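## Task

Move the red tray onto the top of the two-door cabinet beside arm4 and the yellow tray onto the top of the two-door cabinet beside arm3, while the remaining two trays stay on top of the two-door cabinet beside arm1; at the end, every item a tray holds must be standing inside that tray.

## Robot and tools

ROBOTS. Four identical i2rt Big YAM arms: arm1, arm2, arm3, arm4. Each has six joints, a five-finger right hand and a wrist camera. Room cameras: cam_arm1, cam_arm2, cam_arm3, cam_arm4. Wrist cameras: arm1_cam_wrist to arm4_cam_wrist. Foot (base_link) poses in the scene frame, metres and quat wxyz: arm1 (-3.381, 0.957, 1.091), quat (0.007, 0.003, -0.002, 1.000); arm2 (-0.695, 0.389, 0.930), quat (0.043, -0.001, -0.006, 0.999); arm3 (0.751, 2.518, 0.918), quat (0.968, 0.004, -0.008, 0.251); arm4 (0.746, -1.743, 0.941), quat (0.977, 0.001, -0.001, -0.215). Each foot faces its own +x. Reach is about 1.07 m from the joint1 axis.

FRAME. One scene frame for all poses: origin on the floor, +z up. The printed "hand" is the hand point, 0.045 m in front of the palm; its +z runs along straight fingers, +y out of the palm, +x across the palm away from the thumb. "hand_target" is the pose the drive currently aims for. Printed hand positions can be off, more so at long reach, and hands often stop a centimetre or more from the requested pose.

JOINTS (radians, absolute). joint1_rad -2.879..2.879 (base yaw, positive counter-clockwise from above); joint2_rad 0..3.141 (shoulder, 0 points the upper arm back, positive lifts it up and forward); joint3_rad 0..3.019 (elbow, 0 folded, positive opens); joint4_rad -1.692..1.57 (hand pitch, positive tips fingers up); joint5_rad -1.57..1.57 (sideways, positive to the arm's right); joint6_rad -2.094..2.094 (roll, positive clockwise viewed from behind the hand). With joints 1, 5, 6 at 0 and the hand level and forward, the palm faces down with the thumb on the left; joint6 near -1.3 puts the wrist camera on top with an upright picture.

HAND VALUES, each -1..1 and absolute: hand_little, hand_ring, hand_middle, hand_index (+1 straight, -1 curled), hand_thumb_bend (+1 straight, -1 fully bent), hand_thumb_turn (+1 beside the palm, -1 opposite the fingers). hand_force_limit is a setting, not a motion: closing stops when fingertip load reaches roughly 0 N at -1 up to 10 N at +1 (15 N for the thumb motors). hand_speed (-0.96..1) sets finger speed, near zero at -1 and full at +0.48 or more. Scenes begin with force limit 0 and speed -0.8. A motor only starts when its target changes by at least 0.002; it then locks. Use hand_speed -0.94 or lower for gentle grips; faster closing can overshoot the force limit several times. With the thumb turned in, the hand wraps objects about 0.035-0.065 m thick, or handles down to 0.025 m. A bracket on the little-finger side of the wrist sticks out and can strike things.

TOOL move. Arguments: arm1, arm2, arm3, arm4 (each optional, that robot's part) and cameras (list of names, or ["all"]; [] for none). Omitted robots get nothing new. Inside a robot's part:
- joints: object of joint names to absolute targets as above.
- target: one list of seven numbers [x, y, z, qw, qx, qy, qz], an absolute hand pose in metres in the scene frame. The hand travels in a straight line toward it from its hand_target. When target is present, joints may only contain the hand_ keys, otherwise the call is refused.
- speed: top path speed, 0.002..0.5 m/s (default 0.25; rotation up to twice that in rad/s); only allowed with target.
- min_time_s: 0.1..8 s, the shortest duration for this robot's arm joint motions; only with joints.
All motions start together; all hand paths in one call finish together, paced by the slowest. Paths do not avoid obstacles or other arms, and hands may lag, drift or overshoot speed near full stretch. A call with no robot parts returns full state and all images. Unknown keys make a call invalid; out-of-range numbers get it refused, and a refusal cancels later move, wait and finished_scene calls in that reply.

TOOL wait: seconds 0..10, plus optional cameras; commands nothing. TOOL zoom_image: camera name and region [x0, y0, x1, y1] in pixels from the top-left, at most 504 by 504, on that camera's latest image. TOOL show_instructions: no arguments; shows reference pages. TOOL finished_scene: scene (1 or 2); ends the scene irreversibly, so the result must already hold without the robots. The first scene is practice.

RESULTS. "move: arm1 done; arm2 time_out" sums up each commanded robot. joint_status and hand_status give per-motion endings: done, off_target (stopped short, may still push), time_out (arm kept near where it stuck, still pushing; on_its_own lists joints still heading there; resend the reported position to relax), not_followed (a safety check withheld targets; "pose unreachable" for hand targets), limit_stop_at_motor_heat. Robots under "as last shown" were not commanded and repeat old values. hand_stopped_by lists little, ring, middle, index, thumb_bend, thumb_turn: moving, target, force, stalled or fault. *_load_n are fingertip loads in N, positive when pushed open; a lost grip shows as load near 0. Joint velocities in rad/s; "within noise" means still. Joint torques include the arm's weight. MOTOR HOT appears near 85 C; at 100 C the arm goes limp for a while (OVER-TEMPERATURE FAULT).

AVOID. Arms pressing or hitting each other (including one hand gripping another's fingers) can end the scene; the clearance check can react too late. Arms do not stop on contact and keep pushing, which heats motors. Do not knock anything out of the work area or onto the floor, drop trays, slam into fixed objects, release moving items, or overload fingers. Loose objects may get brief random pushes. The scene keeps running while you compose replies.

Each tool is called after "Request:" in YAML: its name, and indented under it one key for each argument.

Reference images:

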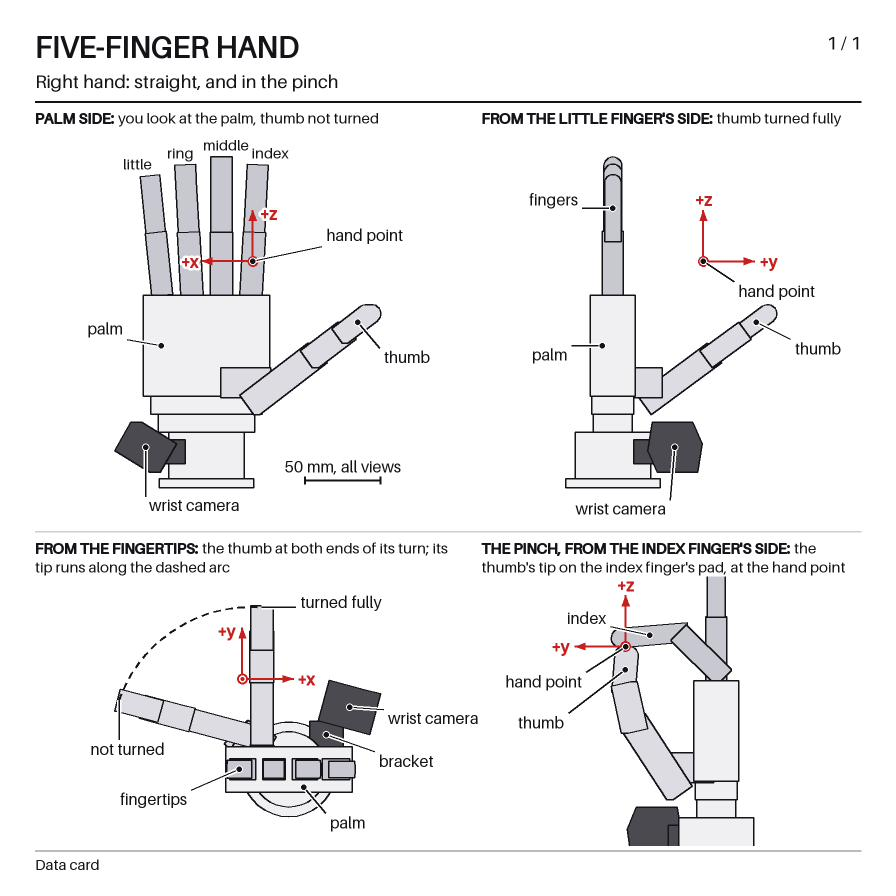

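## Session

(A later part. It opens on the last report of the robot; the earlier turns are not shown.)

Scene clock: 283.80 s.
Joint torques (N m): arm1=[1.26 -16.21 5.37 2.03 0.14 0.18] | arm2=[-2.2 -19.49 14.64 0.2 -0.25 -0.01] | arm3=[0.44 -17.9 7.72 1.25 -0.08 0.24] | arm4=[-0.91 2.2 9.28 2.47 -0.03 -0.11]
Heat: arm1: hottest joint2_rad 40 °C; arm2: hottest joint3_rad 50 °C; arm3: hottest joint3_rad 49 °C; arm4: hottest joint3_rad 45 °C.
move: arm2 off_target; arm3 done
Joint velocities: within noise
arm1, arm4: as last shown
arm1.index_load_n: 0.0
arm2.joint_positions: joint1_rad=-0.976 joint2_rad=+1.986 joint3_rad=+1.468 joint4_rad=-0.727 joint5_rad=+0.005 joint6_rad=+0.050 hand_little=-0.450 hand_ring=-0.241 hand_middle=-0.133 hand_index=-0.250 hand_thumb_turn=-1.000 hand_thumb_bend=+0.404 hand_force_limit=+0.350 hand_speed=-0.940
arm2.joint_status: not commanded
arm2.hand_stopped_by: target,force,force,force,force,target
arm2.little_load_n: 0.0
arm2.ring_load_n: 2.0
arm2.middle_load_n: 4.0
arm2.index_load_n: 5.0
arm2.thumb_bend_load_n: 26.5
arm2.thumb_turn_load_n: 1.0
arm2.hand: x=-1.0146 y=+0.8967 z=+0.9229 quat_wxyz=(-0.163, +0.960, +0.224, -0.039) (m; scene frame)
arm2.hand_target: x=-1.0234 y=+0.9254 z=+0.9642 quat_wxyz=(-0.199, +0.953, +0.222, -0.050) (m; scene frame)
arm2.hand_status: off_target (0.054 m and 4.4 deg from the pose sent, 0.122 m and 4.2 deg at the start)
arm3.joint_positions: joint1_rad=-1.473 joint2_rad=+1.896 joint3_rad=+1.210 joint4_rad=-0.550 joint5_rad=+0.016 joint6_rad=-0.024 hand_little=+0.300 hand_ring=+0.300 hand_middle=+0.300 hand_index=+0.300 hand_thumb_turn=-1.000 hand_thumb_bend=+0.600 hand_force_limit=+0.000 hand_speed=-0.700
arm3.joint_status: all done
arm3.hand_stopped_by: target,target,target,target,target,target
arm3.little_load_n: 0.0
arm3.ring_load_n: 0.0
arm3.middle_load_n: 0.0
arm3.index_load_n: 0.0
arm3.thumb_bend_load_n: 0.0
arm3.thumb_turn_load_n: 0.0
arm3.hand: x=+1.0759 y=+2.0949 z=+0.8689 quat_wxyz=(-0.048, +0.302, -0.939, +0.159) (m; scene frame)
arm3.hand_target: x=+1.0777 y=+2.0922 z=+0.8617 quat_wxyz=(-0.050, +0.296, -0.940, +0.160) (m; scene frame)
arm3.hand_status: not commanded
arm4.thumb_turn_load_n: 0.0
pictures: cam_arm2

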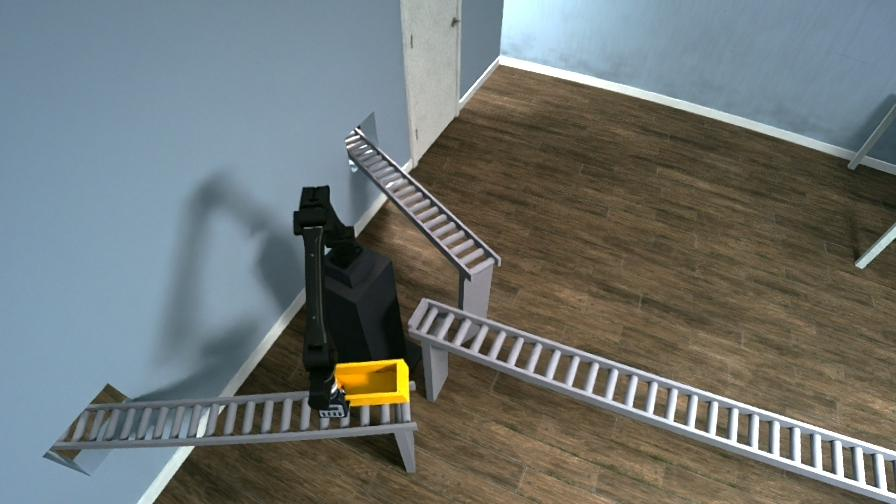

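Request:
move:
  arm2: {"target": [-1.020, 0.926, 0.86, -0.199, 0.955, 0.216, -0.049], "speed": 0.05}
  cameras: ["cam_arm2", "cam_arm3"]

Request:
zoom_image:
  camera: "cam_arm2"
  region: [240, 310, 480, 470]

Scene clock: 289.00 s.
Joint torques (N m): arm1=[1.26 -16.21 5.35 2.03 0.14 0.17] | arm2=[-3.08 -20.78 9.24 1.28 -0.12 0.04] | arm3=[0.38 -17.9 7.69 1.24 -0.08 0.24] | arm4=[-1.32 2.37 9.32 2.44 -0.07 -0.11]
Heat: arm1: hottest joint2_rad 40 °C; arm2: hottest joint3_rad 50 °C; arm3: hottest joint3_rad 49 °C; arm4: hottest joint3_rad 45 °C.
move: arm2 off_target
Joint velocities: within noise
arm1, arm3, arm4: as last shown
arm1.index_load_n: 0.5
arm2.joint_positions: joint1_rad=-0.976 joint2_rad=+2.121 joint3_rad=+1.424 joint4_rad=-0.532 joint5_rad=+0.005 joint6_rad=+0.048 hand_little=-0.450 hand_ring=-0.241 hand_middle=-0.133 hand_index=-0.250 hand_thumb_turn=-1.000 hand_thumb_bend=+0.404 hand_force_limit=+0.350 hand_speed=-0.940
arm2.joint_status: not commanded
arm2.hand_stopped_by: target,force,force,force,force,target
arm2.little_load_n: 0.0
arm2.ring_load_n: 2.0
arm2.middle_load_n: 4.5
arm2.index_load_n: 5.0
arm2.thumb_bend_load_n: 26.5
arm2.thumb_turn_load_n: 1.0
arm2.hand: x=-1.0171 y=+0.9032 z=+0.8354 quat_wxyz=(-0.170, +0.959, +0.225, -0.041) (m; scene frame)
arm2.hand_target: x=-1.0196 y=+0.9242 z=+0.8596 quat_wxyz=(-0.199, +0.955, +0.217, -0.049) (m; scene frame)
arm2.hand_status: off_target (0.034 m and 3.6 deg from the pose sent, 0.070 m and 4.4 deg at the start)
arm3.joint_positions: joint1_rad=-1.473 joint2_rad=+1.896 joint3_rad=+1.210 joint4_rad=-0.550 joint5_rad=+0.016 joint6_rad=-0.022 hand_little=+0.300 hand_ring=+0.300 hand_middle=+0.300 hand_index=+0.300 hand_thumb_turn=-1.000 hand_thumb_bend=+0.600 hand_force_limit=+0.000 hand_speed=-0.700
arm3.hand: x=+1.0760 y=+2.0949 z=+0.8690 quat_wxyz=(-0.048, +0.302, -0.939, +0.159) (m; scene frame)
arm3.hand_target: x=+1.0778 y=+2.0922 z=+0.8617 quat_wxyz=(-0.051, +0.295, -0.941, +0.160) (m; scene frame)
pictures: cam_arm2, cam_arm3

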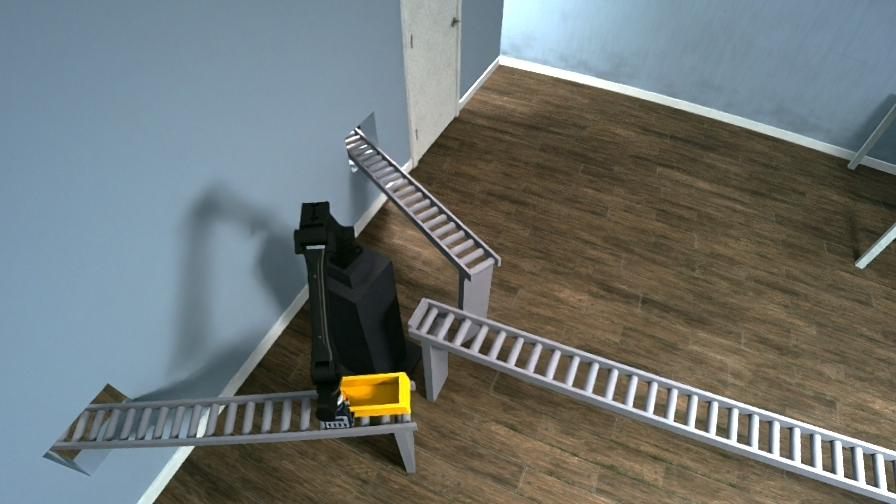

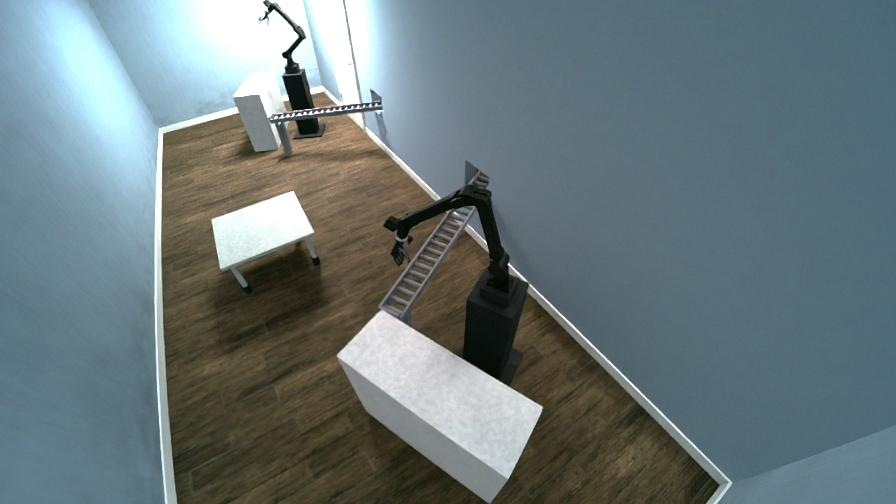

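Scaled by 2.100 from the camera's 896x504 image, which has a finer 1280x720 frame.

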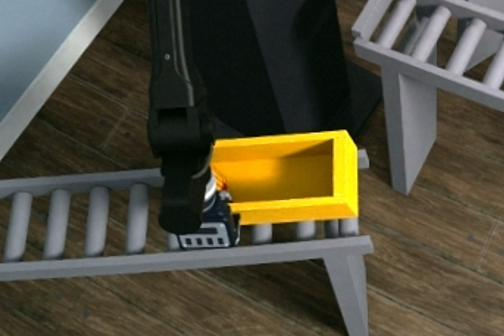

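Request:
move:
  arm2: {"target": [-1.014, 0.916, 0.80, -0.199, 0.955, 0.216, -0.049], "speed": 0.04}
  cameras: ["cam_arm2"]

Request:
zoom_image:
  camera: "cam_arm2"
  region: [240, 310, 480, 470]

Scene clock: 292.20 s.
Joint torques (N m): arm1=[1.26 -16.21 5.35 2.02 0.14 0.17] | arm2=[-2.84 -20.89 8.39 1.46 -0.11 0.06] | arm3=[0.38 -17.96 7.71 1.25 -0.07 0.24] | arm4=[-1.2 1.9 9.2 2.39 -0.04 -0.15]
Heat: arm1: hottest joint2_rad 40 °C; arm2: hottest joint3_rad 50 °C; arm3: hottest joint3_rad 50 °C; arm4: hottest joint3_rad 45 °C.
move: arm2 off_target
Joint velocities: within noise
arm1, arm3, arm4: as last shown
arm2.joint_positions: joint1_rad=-0.977 joint2_rad=+2.198 joint3_rad=+1.370 joint4_rad=-0.397 joint5_rad=+0.005 joint6_rad=+0.048 hand_little=-0.450 hand_ring=-0.241 hand_middle=-0.133 hand_index=-0.250 hand_thumb_turn=-1.000 hand_thumb_bend=+0.404 hand_force_limit=+0.350 hand_speed=-0.940
arm2.joint_status: not commanded
arm2.hand_stopped_by: target,force,force,force,force,target
arm2.little_load_n: 0.0
arm2.ring_load_n: 2.0
arm2.middle_load_n: 4.0
arm2.index_load_n: 5.5
arm2.thumb_bend_load_n: 26.5
arm2.thumb_turn_load_n: 1.5
arm2.hand: x=-1.0104 y=+0.8940 z=+0.7790 quat_wxyz=(-0.172, +0.958, +0.224, -0.042) (m; scene frame)
arm2.hand_target: x=-1.0131 y=+0.9153 z=+0.8002 quat_wxyz=(-0.199, +0.955, +0.215, -0.049) (m; scene frame)
arm2.hand_status: off_target (0.031 m and 3.3 deg from the pose sent, 0.038 m and 3.6 deg at the start)
arm3.little_load_n: 0.5
pictures: cam_arm2

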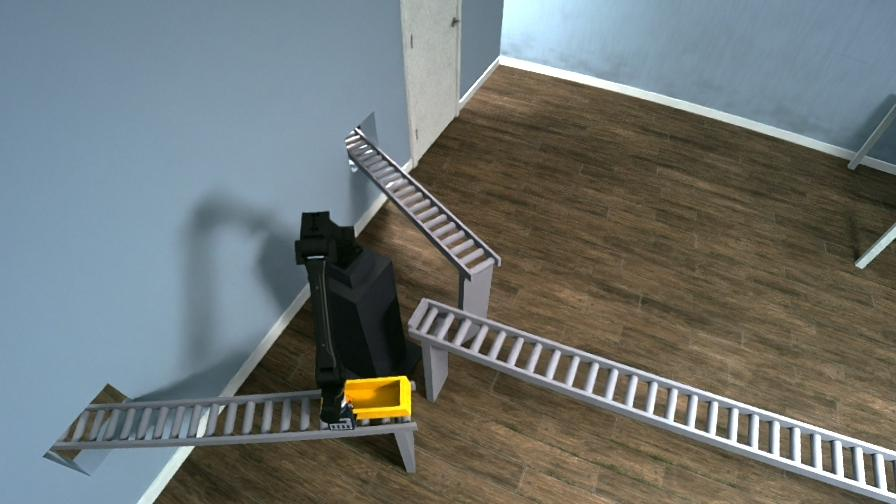

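Scaled by 2.100 from the camera's 896x504 image, which has a finer 1280x720 frame.

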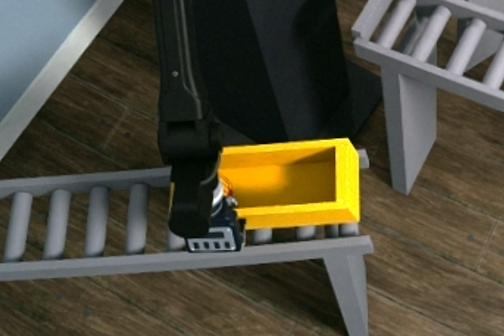

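Request:
move:
  arm2: {"target": [-1.013, 0.9175, 0.776, -0.199, 0.955, 0.216, -0.049], "speed": 0.03}
  cameras: ["cam_arm2"]

Request:
zoom_image:
  camera: "cam_arm2"
  region: [320, 350, 440, 450]

Scene clock: 297.53 s.
Joint torques (N m): arm1=[1.26 -16.26 5.35 2.03 0.14 0.18] | arm2=[-2.73 -19.6 8.62 1.54 -0.11 0.06] | arm3=[0.44 -17.96 7.69 1.25 -0.08 0.25] | arm4=[-1.61 2.08 9.42 2.33 -0.06 -0.14]
Heat: arm1: hottest joint2_rad 40 °C; arm2: hottest joint3_rad 49 °C; arm3: hottest joint3_rad 50 °C; arm4: hottest joint3_rad 45 °C.
move: arm2 off_target
Joint velocities: within noise
arm1, arm3, arm4: as last shown
arm1.index_load_n: 0.0
arm2.joint_positions: joint1_rad=-0.979 joint2_rad=+2.231 joint3_rad=+1.370 joint4_rad=-0.358 joint5_rad=+0.005 joint6_rad=+0.048 hand_little=-0.450 hand_ring=-0.241 hand_middle=-0.133 hand_index=-0.250 hand_thumb_turn=-1.000 hand_thumb_bend=+0.404 hand_force_limit=+0.350 hand_speed=-0.940
arm2.joint_status: not commanded
arm2.hand_stopped_by: target,force,force,force,force,target
arm2.little_load_n: 0.0
arm2.ring_load_n: 2.5
arm2.middle_load_n: 1.0
arm2.index_load_n: 10.0
arm2.thumb_bend_load_n: 19.5
arm2.thumb_turn_load_n: 2.0
arm2.hand: x=-1.0098 y=+0.8951 z=+0.7611 quat_wxyz=(-0.175, +0.958, +0.223, -0.042) (m; scene frame)
arm2.hand_target: x=-1.0128 y=+0.9169 z=+0.7759 quat_wxyz=(-0.199, +0.955, +0.216, -0.049) (m; scene frame)
arm2.hand_status: off_target (0.027 m and 3.0 deg from the pose sent, 0.024 m and 3.3 deg at the start)
arm3.little_load_n: 0.0
pictures: cam_arm2

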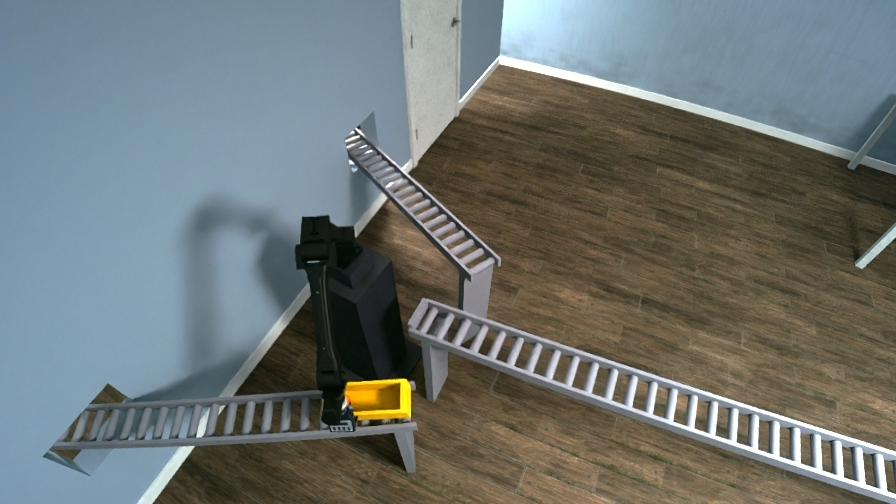

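Scaled by 4.200 from the camera's 896x504 image, which has a finer 1280x720 frame.

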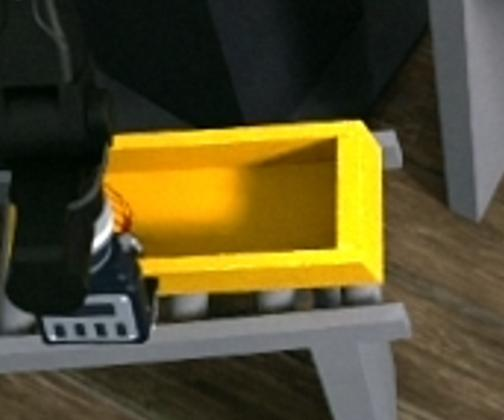

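Request:
move:
  arm2: {"target": [-1.013, 0.9175, 0.764, -0.199, 0.955, 0.216, -0.049], "speed": 0.03}
  cameras: ["cam_arm2"]

Request:
zoom_image:
  camera: "cam_arm2"
  region: [320, 350, 440, 450]

Scene clock: 299.63 s.
Joint torques (N m): arm1=[1.26 -16.21 5.37 2.02 0.14 0.18] | arm2=[-2.55 -19.08 8.5 1.62 -0.17 0.07] | arm3=[0.44 -18.02 7.71 1.25 -0.08 0.25] | arm4=[-1.26 2.49 9.29 2.4 -0.08 -0.12]
Heat: arm1: hottest joint2_rad 40 °C; arm2: hottest joint3_rad 48 °C; arm3: hottest joint3_rad 50 °C; arm4: hottest joint3_rad 45 °C.
move: arm2 off_target
Joint velocities: within noise
arm1, arm3, arm4: as last shown
arm2.joint_positions: joint1_rad=-0.979 joint2_rad=+2.248 joint3_rad=+1.372 joint4_rad=-0.334 joint5_rad=+0.005 joint6_rad=+0.048 hand_little=-0.450 hand_ring=-0.241 hand_middle=-0.133 hand_index=-0.250 hand_thumb_turn=-1.000 hand_thumb_bend=+0.404 hand_force_limit=+0.350 hand_speed=-0.940
arm2.joint_status: not commanded
arm2.hand_stopped_by: target,force,force,force,force,target
arm2.little_load_n: -0.5
arm2.ring_load_n: 1.5
arm2.middle_load_n: 0.0
arm2.index_load_n: 9.0
arm2.thumb_bend_load_n: 15.5
arm2.thumb_turn_load_n: 3.0
arm2.hand: x=-1.0109 y=+0.8973 z=+0.7528 quat_wxyz=(-0.179, +0.957, +0.223, -0.043) (m; scene frame)
arm2.hand_target: x=-1.0133 y=+0.9178 z=+0.7644 quat_wxyz=(-0.200, +0.955, +0.216, -0.049) (m; scene frame)
arm2.hand_status: off_target (0.023 m and 2.5 deg from the pose sent, 0.023 m and 3.0 deg at the start)
pictures: cam_arm2

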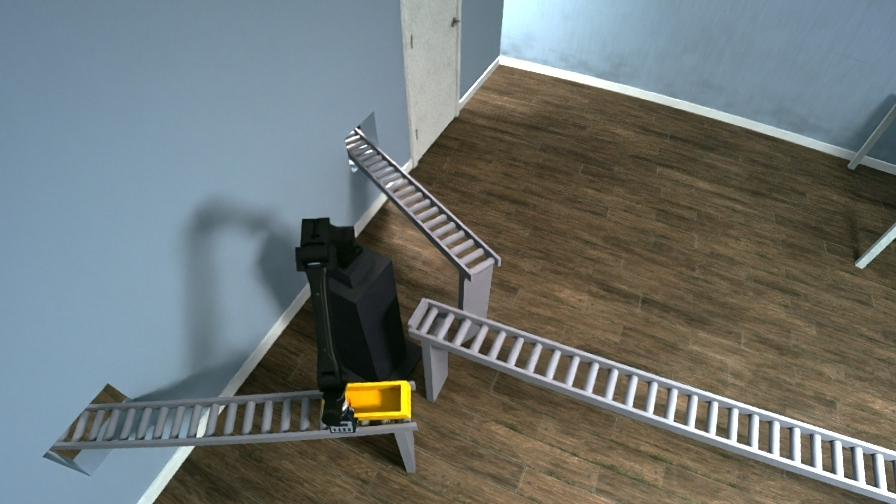

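Scaled by 4.200 from the camera's 896x504 image, which has a finer 1280x720 frame.

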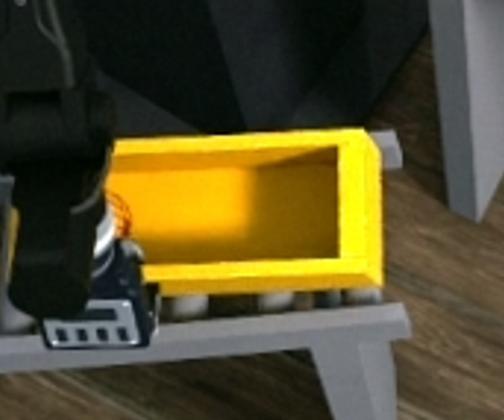

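Request:
move:
  arm2: {"joints": {"hand_thumb_bend": 0.65, "hand_little": 0.3, "hand_ring": 0.3, "hand_middle": 0.3, "hand_index": 0.3, "hand_speed": -0.85}}
  cameras: ["cam_arm2"]

Request:
zoom_image:
  camera: "cam_arm2"
  region: [280, 350, 440, 450]

Scene clock: 303.53 s.
Joint torques (N m): arm1=[1.2 -16.21 5.33 2.03 0.14 0.17] | arm2=[-2.49 -19.14 8.51 1.59 -0.15 0.05] | arm3=[0.38 -17.9 7.71 1.26 -0.07 0.25] | arm4=[-1.55 2.55 9.13 2.33 -0.06 -0.1]
Heat: arm1: hottest joint2_rad 40 °C; arm2: hottest joint3_rad 48 °C; arm3: hottest joint3_rad 50 °C; arm4: hottest joint3_rad 45 °C.
move: arm2 done
Joint velocities: within noise
arm1.joint_positions: joint1_rad=+0.114 joint2_rad=+2.148 joint3_rad=+1.244 joint4_rad=-0.259 joint5_rad=+0.142 joint6_rad=+0.326 hand_little=+0.300 hand_ring=+0.300 hand_middle=+0.300 hand_index=+0.300 hand_thumb_turn=-1.000 hand_thumb_bend=+0.650 hand_force_limit=+0.300 hand_speed=-0.850
arm1.joint_status: not commanded
arm1.hand_stopped_by: target,target,target,target,target,target
arm1.little_load_n: 0.0
arm1.ring_load_n: 0.0
arm1.middle_load_n: 0.0
arm1.index_load_n: 0.0
arm1.thumb_bend_load_n: 0.0
arm1.thumb_turn_load_n: 0.0
arm1.hand: x=-3.9632 y=+0.8793 z=+0.9353 quat_wxyz=(-0.171, +0.772, +0.597, -0.133) (m; scene frame)
arm1.hand_target: x=-3.9561 y=+0.8738 z=+0.9165 quat_wxyz=(-0.165, +0.776, +0.595, -0.126) (m; scene frame)
arm1.hand_status: not commanded
arm2.joint_positions: joint1_rad=-0.979 joint2_rad=+2.247 joint3_rad=+1.372 joint4_rad=-0.334 joint5_rad=-0.007 joint6_rad=+0.059 hand_little=+0.300 hand_ring=+0.300 hand_middle=+0.300 hand_index=+0.300 hand_thumb_turn=-1.000 hand_thumb_bend=+0.650 hand_force_limit=+0.350 hand_speed=-0.850
arm2.joint_status: all done
arm2.hand_stopped_by: target,target,target,target,target,target
arm2.little_load_n: 0.0
arm2.ring_load_n: 0.0
arm2.middle_load_n: 0.0
arm2.index_load_n: 0.0
arm2.thumb_bend_load_n: 0.0
arm2.thumb_turn_load_n: 0.0
arm2.hand: x=-1.0139 y=+0.8964 z=+0.7542 quat_wxyz=(-0.178, +0.958, +0.219, -0.050) (m; scene frame)
arm2.hand_target: x=-1.0166 y=+0.9168 z=+0.7658 quat_wxyz=(-0.198, +0.955, +0.212, -0.056) (m; scene frame)
arm2.hand_status: not commanded
arm3: as last shown
arm4.joint_positions: joint1_rad=-0.372 joint2_rad=+0.628 joint3_rad=+1.427 joint4_rad=-1.367 joint5_rad=-0.046 joint6_rad=-0.848 hand_little=+1.000 hand_ring=+1.000 hand_middle=+1.000 hand_index=+1.000 hand_thumb_turn=+1.000 hand_thumb_bend=+1.000 hand_force_limit=+0.000 hand_speed=-0.800
arm4.joint_status: not commanded
arm4.hand_stopped_by: target,target,target,target,target,target
arm4.little_load_n: 0.0
arm4.ring_load_n: 0.0
arm4.middle_load_n: 0.0
arm4.index_load_n: 0.0
arm4.thumb_bend_load_n: 0.0
arm4.thumb_turn_load_n: 0.0
arm4.hand: x=+0.8813 y=-1.9107 z=+1.4245 quat_wxyz=(-0.002, +0.640, -0.599, +0.481) (m; scene frame)
arm4.hand_target: x=+0.8806 y=-1.9099 z=+1.4342 quat_wxyz=(-0.001, +0.636, -0.595, +0.491) (m; scene frame)
arm4.hand_status: not commanded
pictures: cam_arm2

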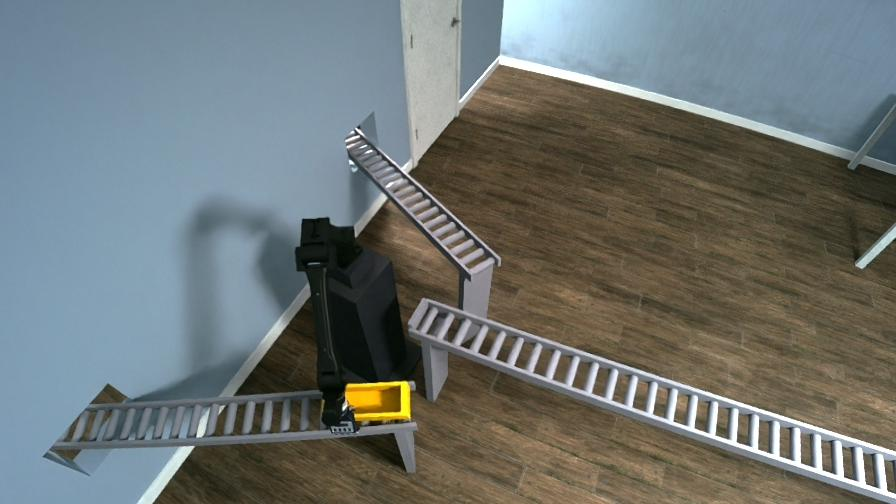

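Scaled by 3.150 from the camera's 896x504 image, which has a finer 1280x720 frame.

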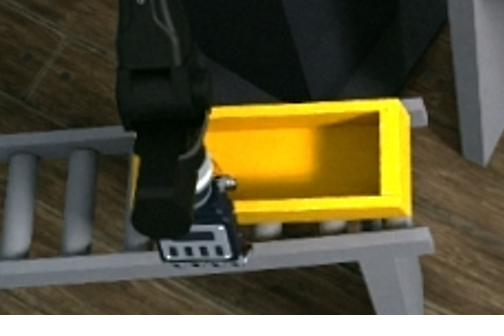

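Request:
move:
  arm2: {"target": [-1.0166, 0.9168, 0.87, -0.198, 0.955, 0.212, -0.056], "speed": 0.1}
  cameras: ["cam_arm2", "cam_arm3"]

Scene clock: 310.03 s.
Joint torques (N m): arm1=[1.2 -16.21 5.37 2.03 0.14 0.18] | arm2=[-3.43 -18.84 11.17 0.51 -0.16 0.05] | arm3=[0.38 -17.9 7.73 1.26 -0.07 0.25] | arm4=[-1.32 2.43 9.14 2.37 -0.06 -0.12]
Heat: arm1: hottest joint2_rad 40 °C; arm2: hottest joint3_rad 47 °C; arm3: hottest joint3_rad 50 °C; arm4: hottest joint3_rad 45 °C.
move: arm2 off_target
Joint velocities: within noise
arm1, arm3, arm4: as last shown
arm1.middle_load_n: -0.5
arm2.joint_positions: joint1_rad=-0.980 joint2_rad=+2.073 joint3_rad=+1.376 joint4_rad=-0.506 joint5_rad=-0.007 joint6_rad=+0.059 hand_little=+0.300 hand_ring=+0.300 hand_middle=+0.300 hand_index=+0.300 hand_thumb_turn=-1.000 hand_thumb_bend=+0.650 hand_force_limit=+0.350 hand_speed=-0.850
arm2.joint_status: not commanded
arm2.hand_stopped_by: target,target,target,target,target,target
arm2.little_load_n: 0.0
arm2.ring_load_n: 0.0
arm2.middle_load_n: 0.0
arm2.index_load_n: 0.5
arm2.thumb_bend_load_n: 0.0
arm2.thumb_turn_load_n: 0.0
arm2.hand: x=-1.0142 y=+0.8972 z=+0.8487 quat_wxyz=(-0.181, +0.958, +0.218, -0.051) (m; scene frame)
arm2.hand_target: x=-1.0163 y=+0.9168 z=+0.8683 quat_wxyz=(-0.197, +0.956, +0.212, -0.056) (m; scene frame)
arm2.hand_status: off_target (0.029 m and 2.2 deg from the pose sent, 0.118 m and 2.6 deg at the start)
pictures: cam_arm2, cam_arm3

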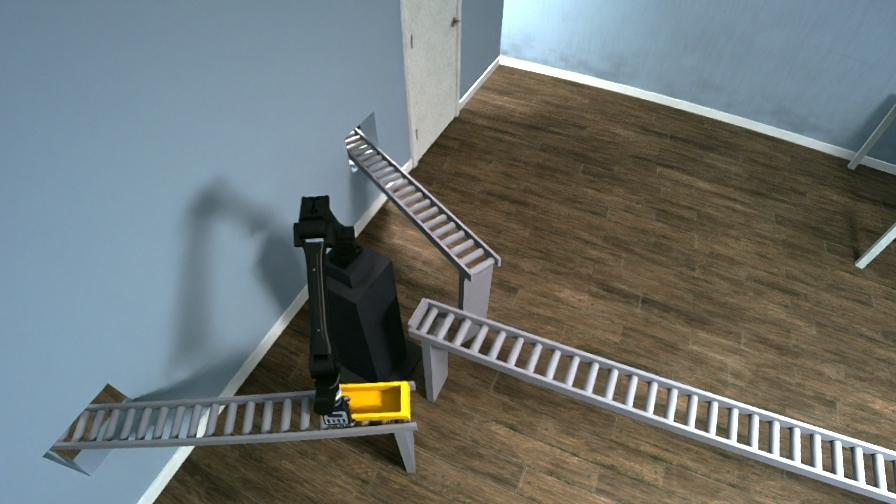

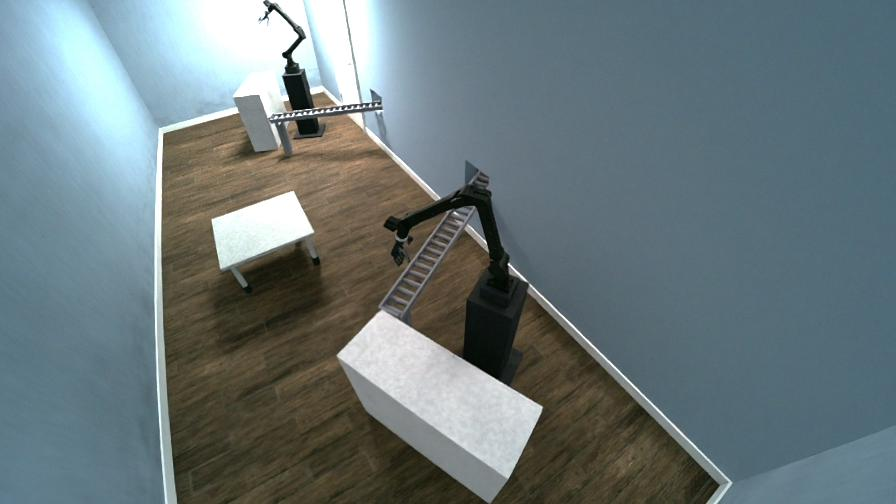

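Request:
wait:
  seconds: 0.5
  cameras: ["cam_arm2", "arm2_cam_wrist"]

Request:
zoom_image:
  camera: "cam_arm2"
  region: [280, 350, 440, 450]

Scene clock: 311.30 s.
Joint torques (N m): arm1=[1.32 -16.26 5.35 2.03 0.14 0.17] | arm2=[-2.61 -19.25 11.22 0.44 -0.18 -0.01] | arm3=[0.44 -17.96 7.72 1.26 -0.08 0.25] | arm4=[-1.32 2.37 9.26 2.26 -0.06 -0.12]
Heat: arm1: hottest joint2_rad 40 °C; arm2: hottest joint3_rad 47 °C; arm3: hottest joint3_rad 50 °C; arm4: hottest joint3_rad 45 °C.
Joint velocities: within noise
arm1.joint_positions: joint1_rad=+0.114 joint2_rad=+2.148 joint3_rad=+1.244 joint4_rad=-0.259 joint5_rad=+0.142 joint6_rad=+0.326 hand_little=+0.300 hand_ring=+0.300 hand_middle=+0.300 hand_index=+0.300 hand_thumb_turn=-1.000 hand_thumb_bend=+0.650 hand_force_limit=+0.300 hand_speed=-0.850
arm1.joint_status: not commanded
arm1.hand_stopped_by: target,target,target,target,target,target
arm1.little_load_n: 0.0
arm1.ring_load_n: 0.0
arm1.middle_load_n: 0.0
arm1.index_load_n: 0.0
arm1.thumb_bend_load_n: -0.5
arm1.thumb_turn_load_n: 0.0
arm1.hand: x=-3.9632 y=+0.8793 z=+0.9353 quat_wxyz=(-0.171, +0.772, +0.597, -0.133) (m; scene frame)
arm1.hand_target: x=-3.9561 y=+0.8738 z=+0.9165 quat_wxyz=(-0.165, +0.776, +0.595, -0.126) (m; scene frame)
arm1.hand_status: not commanded
arm2.joint_positions: joint1_rad=-0.980 joint2_rad=+2.073 joint3_rad=+1.376 joint4_rad=-0.506 joint5_rad=-0.007 joint6_rad=+0.059 hand_little=+0.300 hand_ring=+0.300 hand_middle=+0.300 hand_index=+0.300 hand_thumb_turn=-1.000 hand_thumb_bend=+0.650 hand_force_limit=+0.350 hand_speed=-0.850
arm2.joint_status: not commanded
arm2.hand_stopped_by: target,target,target,target,target,target
arm2.little_load_n: 0.0
arm2.ring_load_n: 0.0
arm2.middle_load_n: 0.0
arm2.index_load_n: 0.0
arm2.thumb_bend_load_n: 0.0
arm2.thumb_turn_load_n: 0.0
arm2.hand: x=-1.0142 y=+0.8972 z=+0.8487 quat_wxyz=(-0.181, +0.958, +0.218, -0.051) (m; scene frame)
arm2.hand_target: x=-1.0163 y=+0.9168 z=+0.8683 quat_wxyz=(-0.197, +0.956, +0.212, -0.056) (m; scene frame)
arm2.hand_status: off_target (0.029 m and 2.2 deg from the pose sent, 0.118 m and 2.6 deg at the start)
arm3.joint_positions: joint1_rad=-1.473 joint2_rad=+1.896 joint3_rad=+1.210 joint4_rad=-0.550 joint5_rad=+0.016 joint6_rad=-0.022 hand_little=+0.300 hand_ring=+0.300 hand_middle=+0.300 hand_index=+0.300 hand_thumb_turn=-1.000 hand_thumb_bend=+0.600 hand_force_limit=+0.000 hand_speed=-0.700
arm3.joint_status: not commanded
arm3.hand_stopped_by: target,target,target,target,target,target
arm3.little_load_n: 0.0
arm3.ring_load_n: 0.0
arm3.middle_load_n: 0.0
arm3.index_load_n: 0.0
arm3.thumb_bend_load_n: 0.0
arm3.thumb_turn_load_n: 0.0
arm3.hand: x=+1.0760 y=+2.0949 z=+0.8690 quat_wxyz=(-0.048, +0.302, -0.939, +0.159) (m; scene frame)
arm3.hand_target: x=+1.0778 y=+2.0922 z=+0.8617 quat_wxyz=(-0.051, +0.295, -0.941, +0.160) (m; scene frame)
arm3.hand_status: not commanded
arm4.joint_positions: joint1_rad=-0.372 joint2_rad=+0.628 joint3_rad=+1.427 joint4_rad=-1.367 joint5_rad=-0.046 joint6_rad=-0.848 hand_little=+1.000 hand_ring=+1.000 hand_middle=+1.000 hand_index=+1.000 hand_thumb_turn=+1.000 hand_thumb_bend=+1.000 hand_force_limit=+0.000 hand_speed=-0.800
arm4.joint_status: not commanded
arm4.hand_stopped_by: target,target,target,target,target,target
arm4.little_load_n: 0.0
arm4.ring_load_n: 0.0
arm4.middle_load_n: 0.0
arm4.index_load_n: 0.0
arm4.thumb_bend_load_n: 0.0
arm4.thumb_turn_load_n: 0.0
arm4.hand: x=+0.8813 y=-1.9107 z=+1.4245 quat_wxyz=(-0.002, +0.640, -0.599, +0.481) (m; scene frame)
arm4.hand_target: x=+0.8806 y=-1.9099 z=+1.4342 quat_wxyz=(-0.001, +0.636, -0.595, +0.491) (m; scene frame)
arm4.hand_status: not commanded
wait: 0.50 s; at rest from the start
pictures: arm2_cam_wrist, cam_arm2

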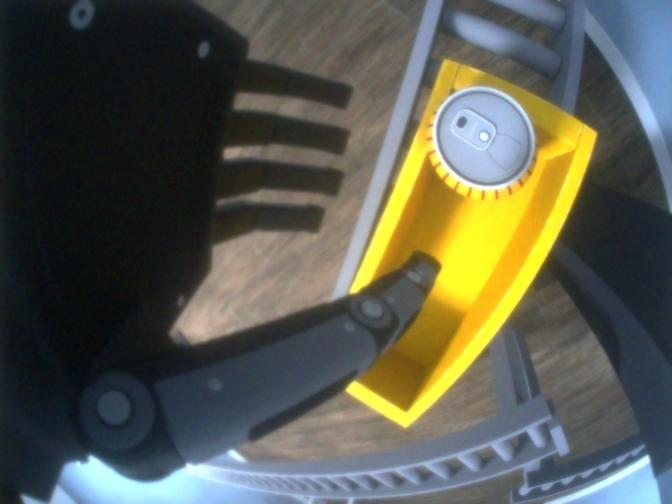

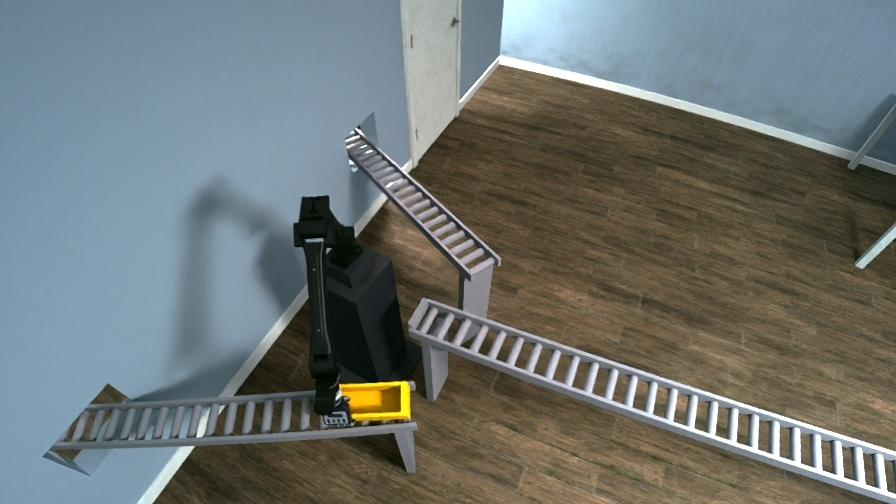

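Scaled by 3.150 from the camera's 896x504 image, which has a finer 1280x720 frame.

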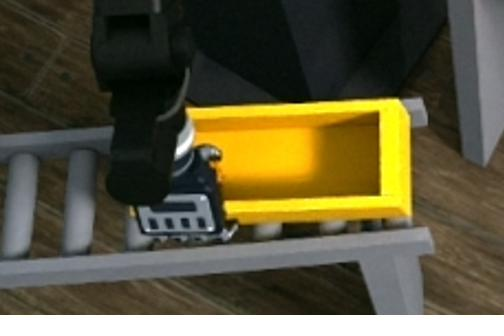

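Request:
move:
  arm2: {"target": [-1.0166, 0.9168, 0.745, -0.198, 0.955, 0.212, -0.056], "speed": 0.06, "joints": {"hand_little": 1, "hand_ring": 1, "hand_middle": 1, "hand_index": 1, "hand_thumb_bend": 0.6, "hand_speed": -0.8}}
  cameras: ["cam_arm2", "arm2_cam_wrist"]

Request:
zoom_image:
  camera: "cam_arm2"
  region: [280, 350, 440, 450]

Scene clock: 318.30 s.
Joint torques (N m): arm1=[1.2 -16.21 5.35 2.02 0.14 0.17] | arm2=[-2.55 -18.32 8.31 1.91 -0.16 0.01] | arm3=[0.38 -17.85 7.71 1.26 -0.08 0.25] | arm4=[-1.44 2.43 9.32 2.32 -0.05 -0.14]
Heat: arm1: hottest joint2_rad 40 °C; arm2: hottest joint3_rad 46 °C; arm3: hottest joint3_rad 50 °C; arm4: hottest joint3_rad 45 °C.
move: arm2 off_target
Joint velocities: within noise
arm1, arm3, arm4: as last shown
arm1.thumb_bend_load_n: 0.0
arm2.joint_positions: joint1_rad=-0.980 joint2_rad=+2.268 joint3_rad=+1.378 joint4_rad=-0.303 joint5_rad=-0.007 joint6_rad=+0.059 hand_little=+1.000 hand_ring=+1.000 hand_middle=+1.000 hand_index=+1.000 hand_thumb_turn=-1.000 hand_thumb_bend=+0.600 hand_force_limit=+0.350 hand_speed=-0.800
arm2.joint_status: all done
arm2.hand_stopped_by: target,target,target,target,target,target
arm2.little_load_n: -0.5
arm2.ring_load_n: 0.0
arm2.middle_load_n: 0.0
arm2.index_load_n: 0.0
arm2.thumb_bend_load_n: -0.5
arm2.thumb_turn_load_n: 0.0
arm2.hand: x=-1.0155 y=+0.9014 z=+0.7449 quat_wxyz=(-0.185, +0.957, +0.218, -0.052) (m; scene frame)
arm2.hand_target: x=-1.0165 y=+0.9163 z=+0.7463 quat_wxyz=(-0.199, +0.955, +0.212, -0.056) (m; scene frame)
arm2.hand_status: off_target (0.015 m and 1.7 deg from the pose sent, 0.106 m and 2.2 deg at the start)
pictures: arm2_cam_wrist, cam_arm2

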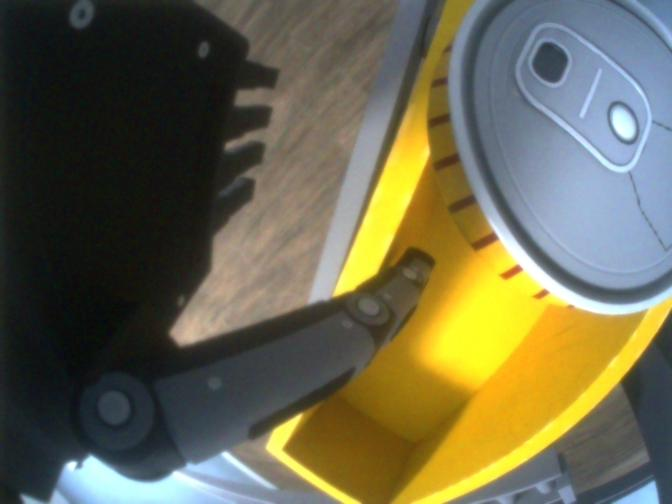

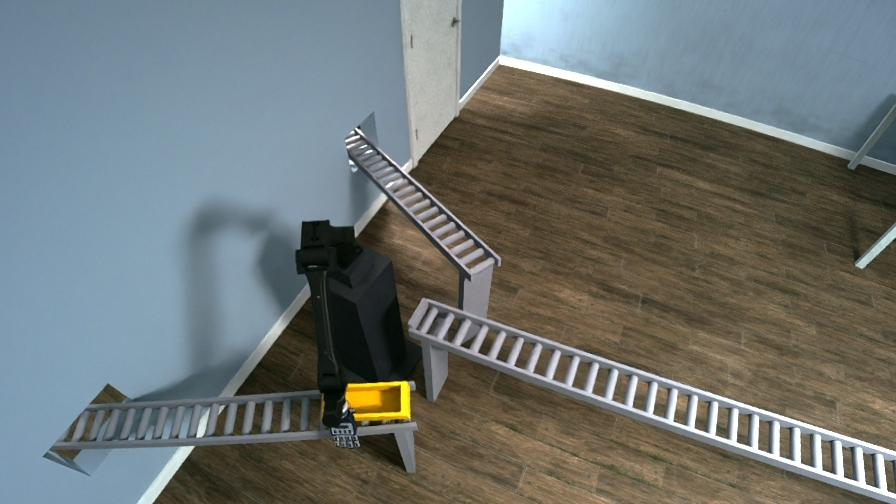

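Scaled by 3.150 from the camera's 896x504 image, which has a finer 1280x720 frame.

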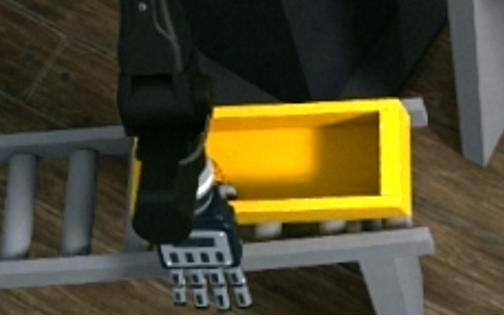

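Request:
move:
  arm2: {"target": [-1.0297, 0.943, 0.743, -0.198, 0.955, 0.212, -0.056], "speed": 0.03}
  cameras: ["cam_arm2", "arm2_cam_wrist"]

Request:
zoom_image:
  camera: "cam_arm2"
  region: [280, 350, 440, 450]

Scene clock: 321.60 s.
Joint torques (N m): arm1=[1.32 -16.26 5.38 2.03 0.14 0.18] | arm2=[-2.26 -18.37 11.36 1.03 -0.2 0.02] | arm3=[0.38 -17.96 7.71 1.25 -0.08 0.25] | arm4=[-1.2 1.9 9.13 2.45 -0.06 -0.15]
Heat: arm1: hottest joint2_rad 40 °C; arm2: hottest joint3_rad 46 °C; arm3: hottest joint3_rad 50 °C; arm4: hottest joint3_rad 45 °C.
move: arm2 off_target
Joint velocities: within noise
arm1, arm3, arm4: as last shown
arm1.thumb_bend_load_n: -0.5
arm2.joint_positions: joint1_rad=-0.985 joint2_rad=+2.316 joint3_rad=+1.452 joint4_rad=-0.342 joint5_rad=-0.007 joint6_rad=+0.048 hand_little=+1.000 hand_ring=+1.000 hand_middle=+1.000 hand_index=+1.000 hand_thumb_turn=-1.000 hand_thumb_bend=+0.601 hand_force_limit=+0.350 hand_speed=-0.800
arm2.joint_status: not commanded
arm2.hand_stopped_by: target,target,target,target,target,target
arm2.little_load_n: 0.0
arm2.ring_load_n: 0.0
arm2.middle_load_n: 0.0
arm2.index_load_n: 0.0
arm2.thumb_bend_load_n: 2.5
arm2.thumb_turn_load_n: -0.5
arm2.hand: x=-1.0199 y=+0.9168 z=+0.7365 quat_wxyz=(-0.180, +0.957, +0.221, -0.049) (m; scene frame)
arm2.hand_target: x=-1.0265 y=+0.9426 z=+0.7434 quat_wxyz=(-0.198, +0.955, +0.216, -0.054) (m; scene frame)
arm2.hand_status: off_target (0.029 m and 2.5 deg from the pose sent, 0.044 m and 1.7 deg at the start)
pictures: arm2_cam_wrist, cam_arm2

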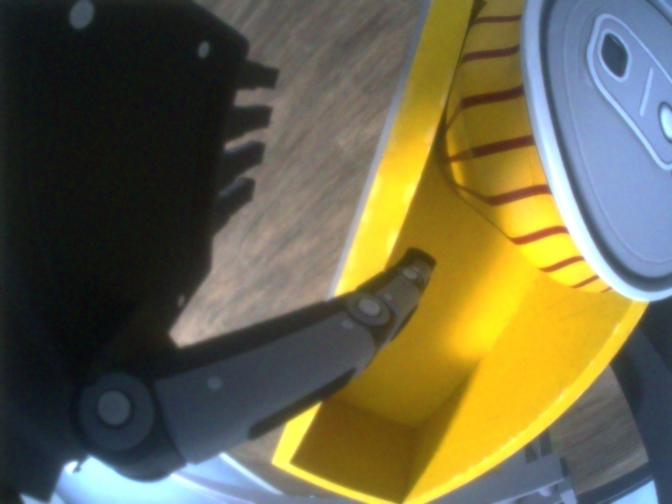

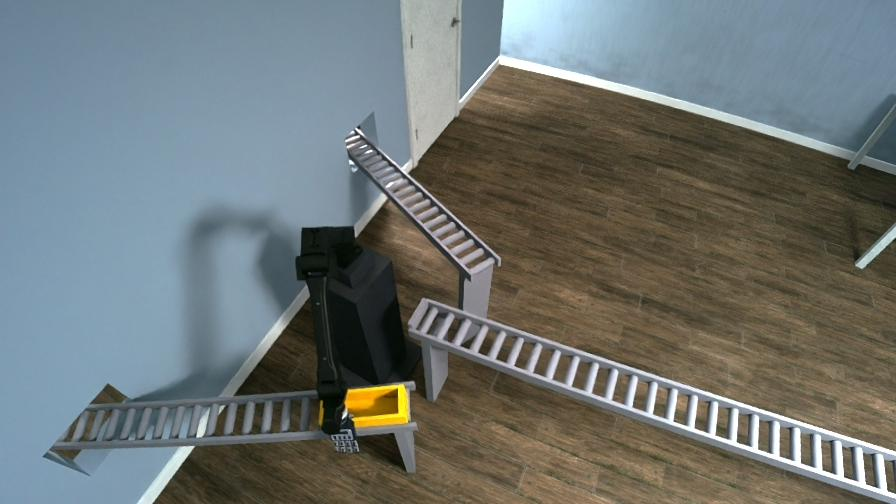

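Scaled by 3.150 from the camera's 896x504 image, which has a finer 1280x720 frame.

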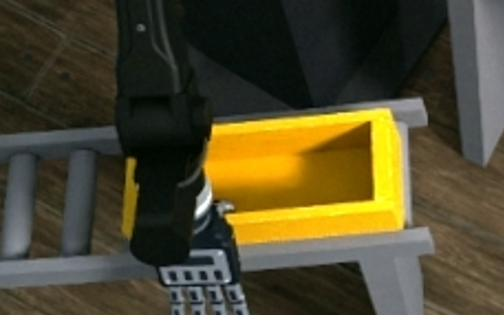

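Request:
move:
  arm2: {"target": [-1.019, 0.928, 0.77, -0.198, 0.955, 0.216, -0.054], "speed": 0.05}

Request:
move:
  arm2: {"target": [-1.019, 0.926, 1.0, -0.198, 0.955, 0.216, -0.054], "speed": 0.12}
  cameras: ["cam_arm2", "cam_arm3"]

Scene clock: 324.43 s.
Joint torques (N m): arm1=[1.32 -16.26 5.35 2.02 0.14 0.17] | arm2=[-2.73 -20.84 7.35 0.68 -0.09 0.01] | arm3=[0.44 -17.96 7.71 1.25 -0.07 0.25] | arm4=[-1.55 2.9 9.26 2.35 -0.06 -0.12]
Heat: arm1: hottest joint2_rad 40 °C; arm2: hottest joint3_rad 46 °C; arm3: hottest joint3_rad 50 °C; arm4: hottest joint3_rad 45 °C.
move: arm2 off_target
Joint velocities: within noise
arm1, arm3, arm4: as last shown
arm1.thumb_bend_load_n: 0.0
arm2.joint_positions: joint1_rad=-0.989 joint2_rad=+2.273 joint3_rad=+1.435 joint4_rad=-0.342 joint5_rad=+0.005 joint6_rad=+0.048 hand_little=+1.000 hand_ring=+1.000 hand_middle=+1.000 hand_index=+1.000 hand_thumb_turn=-1.000 hand_thumb_bend=+0.600 hand_force_limit=+0.350 hand_speed=-0.800
arm2.joint_status: not commanded
arm2.hand_stopped_by: target,target,target,target,target,target
arm2.little_load_n: -0.5
arm2.ring_load_n: 0.0
arm2.middle_load_n: 0.0
arm2.index_load_n: 0.0
arm2.thumb_bend_load_n: 1.5
arm2.thumb_turn_load_n: -0.5
arm2.hand: x=-1.0176 y=+0.9230 z=+0.7568 quat_wxyz=(-0.194, +0.956, +0.217, -0.047) (m; scene frame)
arm2.hand_target: x=-1.0149 y=+0.9311 z=+0.7687 quat_wxyz=(-0.200, +0.955, +0.213, -0.048) (m; scene frame)
arm2.hand_status: off_target (0.014 m and 1.0 deg from the pose sent, 0.035 m and 2.3 deg at the start)
arm3.ring_load_n: 0.5
pictures: none

Scene clock: 327.17 s.
Joint torques (N m): arm1=[1.2 -16.32 5.35 2.03 0.14 0.17] | arm2=[-2.32 -18.84 13.16 0.58 -0.22 -0.01] | arm3=[0.38 -17.9 7.72 1.26 -0.07 0.25] | arm4=[-1.79 2.32 9.29 2.33 -0.06 -0.13]
Heat: arm1: hottest joint2_rad 40 °C; arm2: hottest joint3_rad 46 °C; arm3: hottest joint3_rad 50 °C; arm4: hottest joint3_rad 45 °C.
move: arm2 off_target
Joint velocities: within noise
arm1, arm3, arm4: as last shown
arm2.joint_positions: joint1_rad=-0.982 joint2_rad=+1.937 joint3_rad=+1.541 joint4_rad=-0.809 joint5_rad=-0.018 joint6_rad=+0.059 hand_little=+1.000 hand_ring=+1.000 hand_middle=+1.000 hand_index=+1.000 hand_thumb_turn=-1.000 hand_thumb_bend=+0.600 hand_force_limit=+0.350 hand_speed=-0.800
arm2.joint_status: not commanded
arm2.hand_stopped_by: target,target,target,target,target,target
arm2.little_load_n: 0.0
arm2.ring_load_n: 0.0
arm2.middle_load_n: 0.0
arm2.index_load_n: 0.0
arm2.thumb_bend_load_n: 0.0
arm2.thumb_turn_load_n: 0.0
arm2.hand: x=-1.0232 y=+0.9087 z=+0.9769 quat_wxyz=(-0.178, +0.958, +0.218, -0.056) (m; scene frame)
arm2.hand_target: x=-1.0268 y=+0.9238 z=+0.9996 quat_wxyz=(-0.195, +0.955, +0.216, -0.062) (m; scene frame)
arm2.hand_status: off_target (0.029 m and 2.4 deg from the pose sent, 0.243 m and 1.0 deg at the start)
arm3.ring_load_n: 0.0
pictures: cam_arm2, cam_arm3

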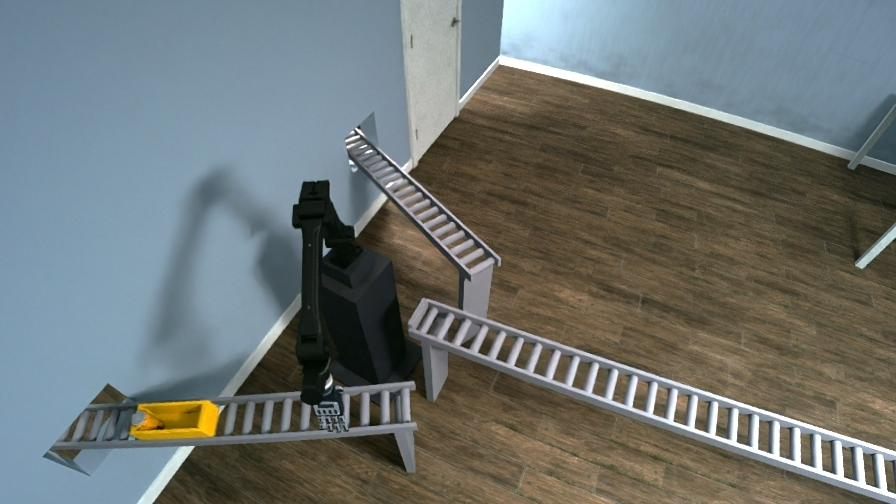

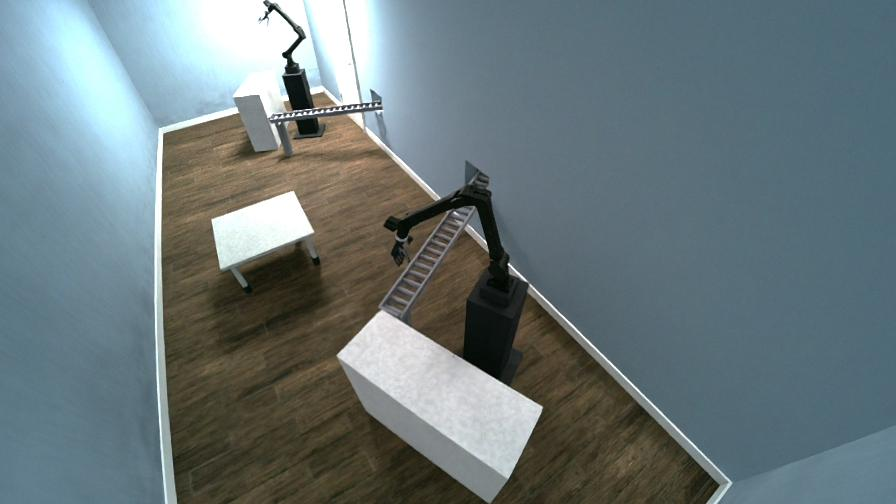

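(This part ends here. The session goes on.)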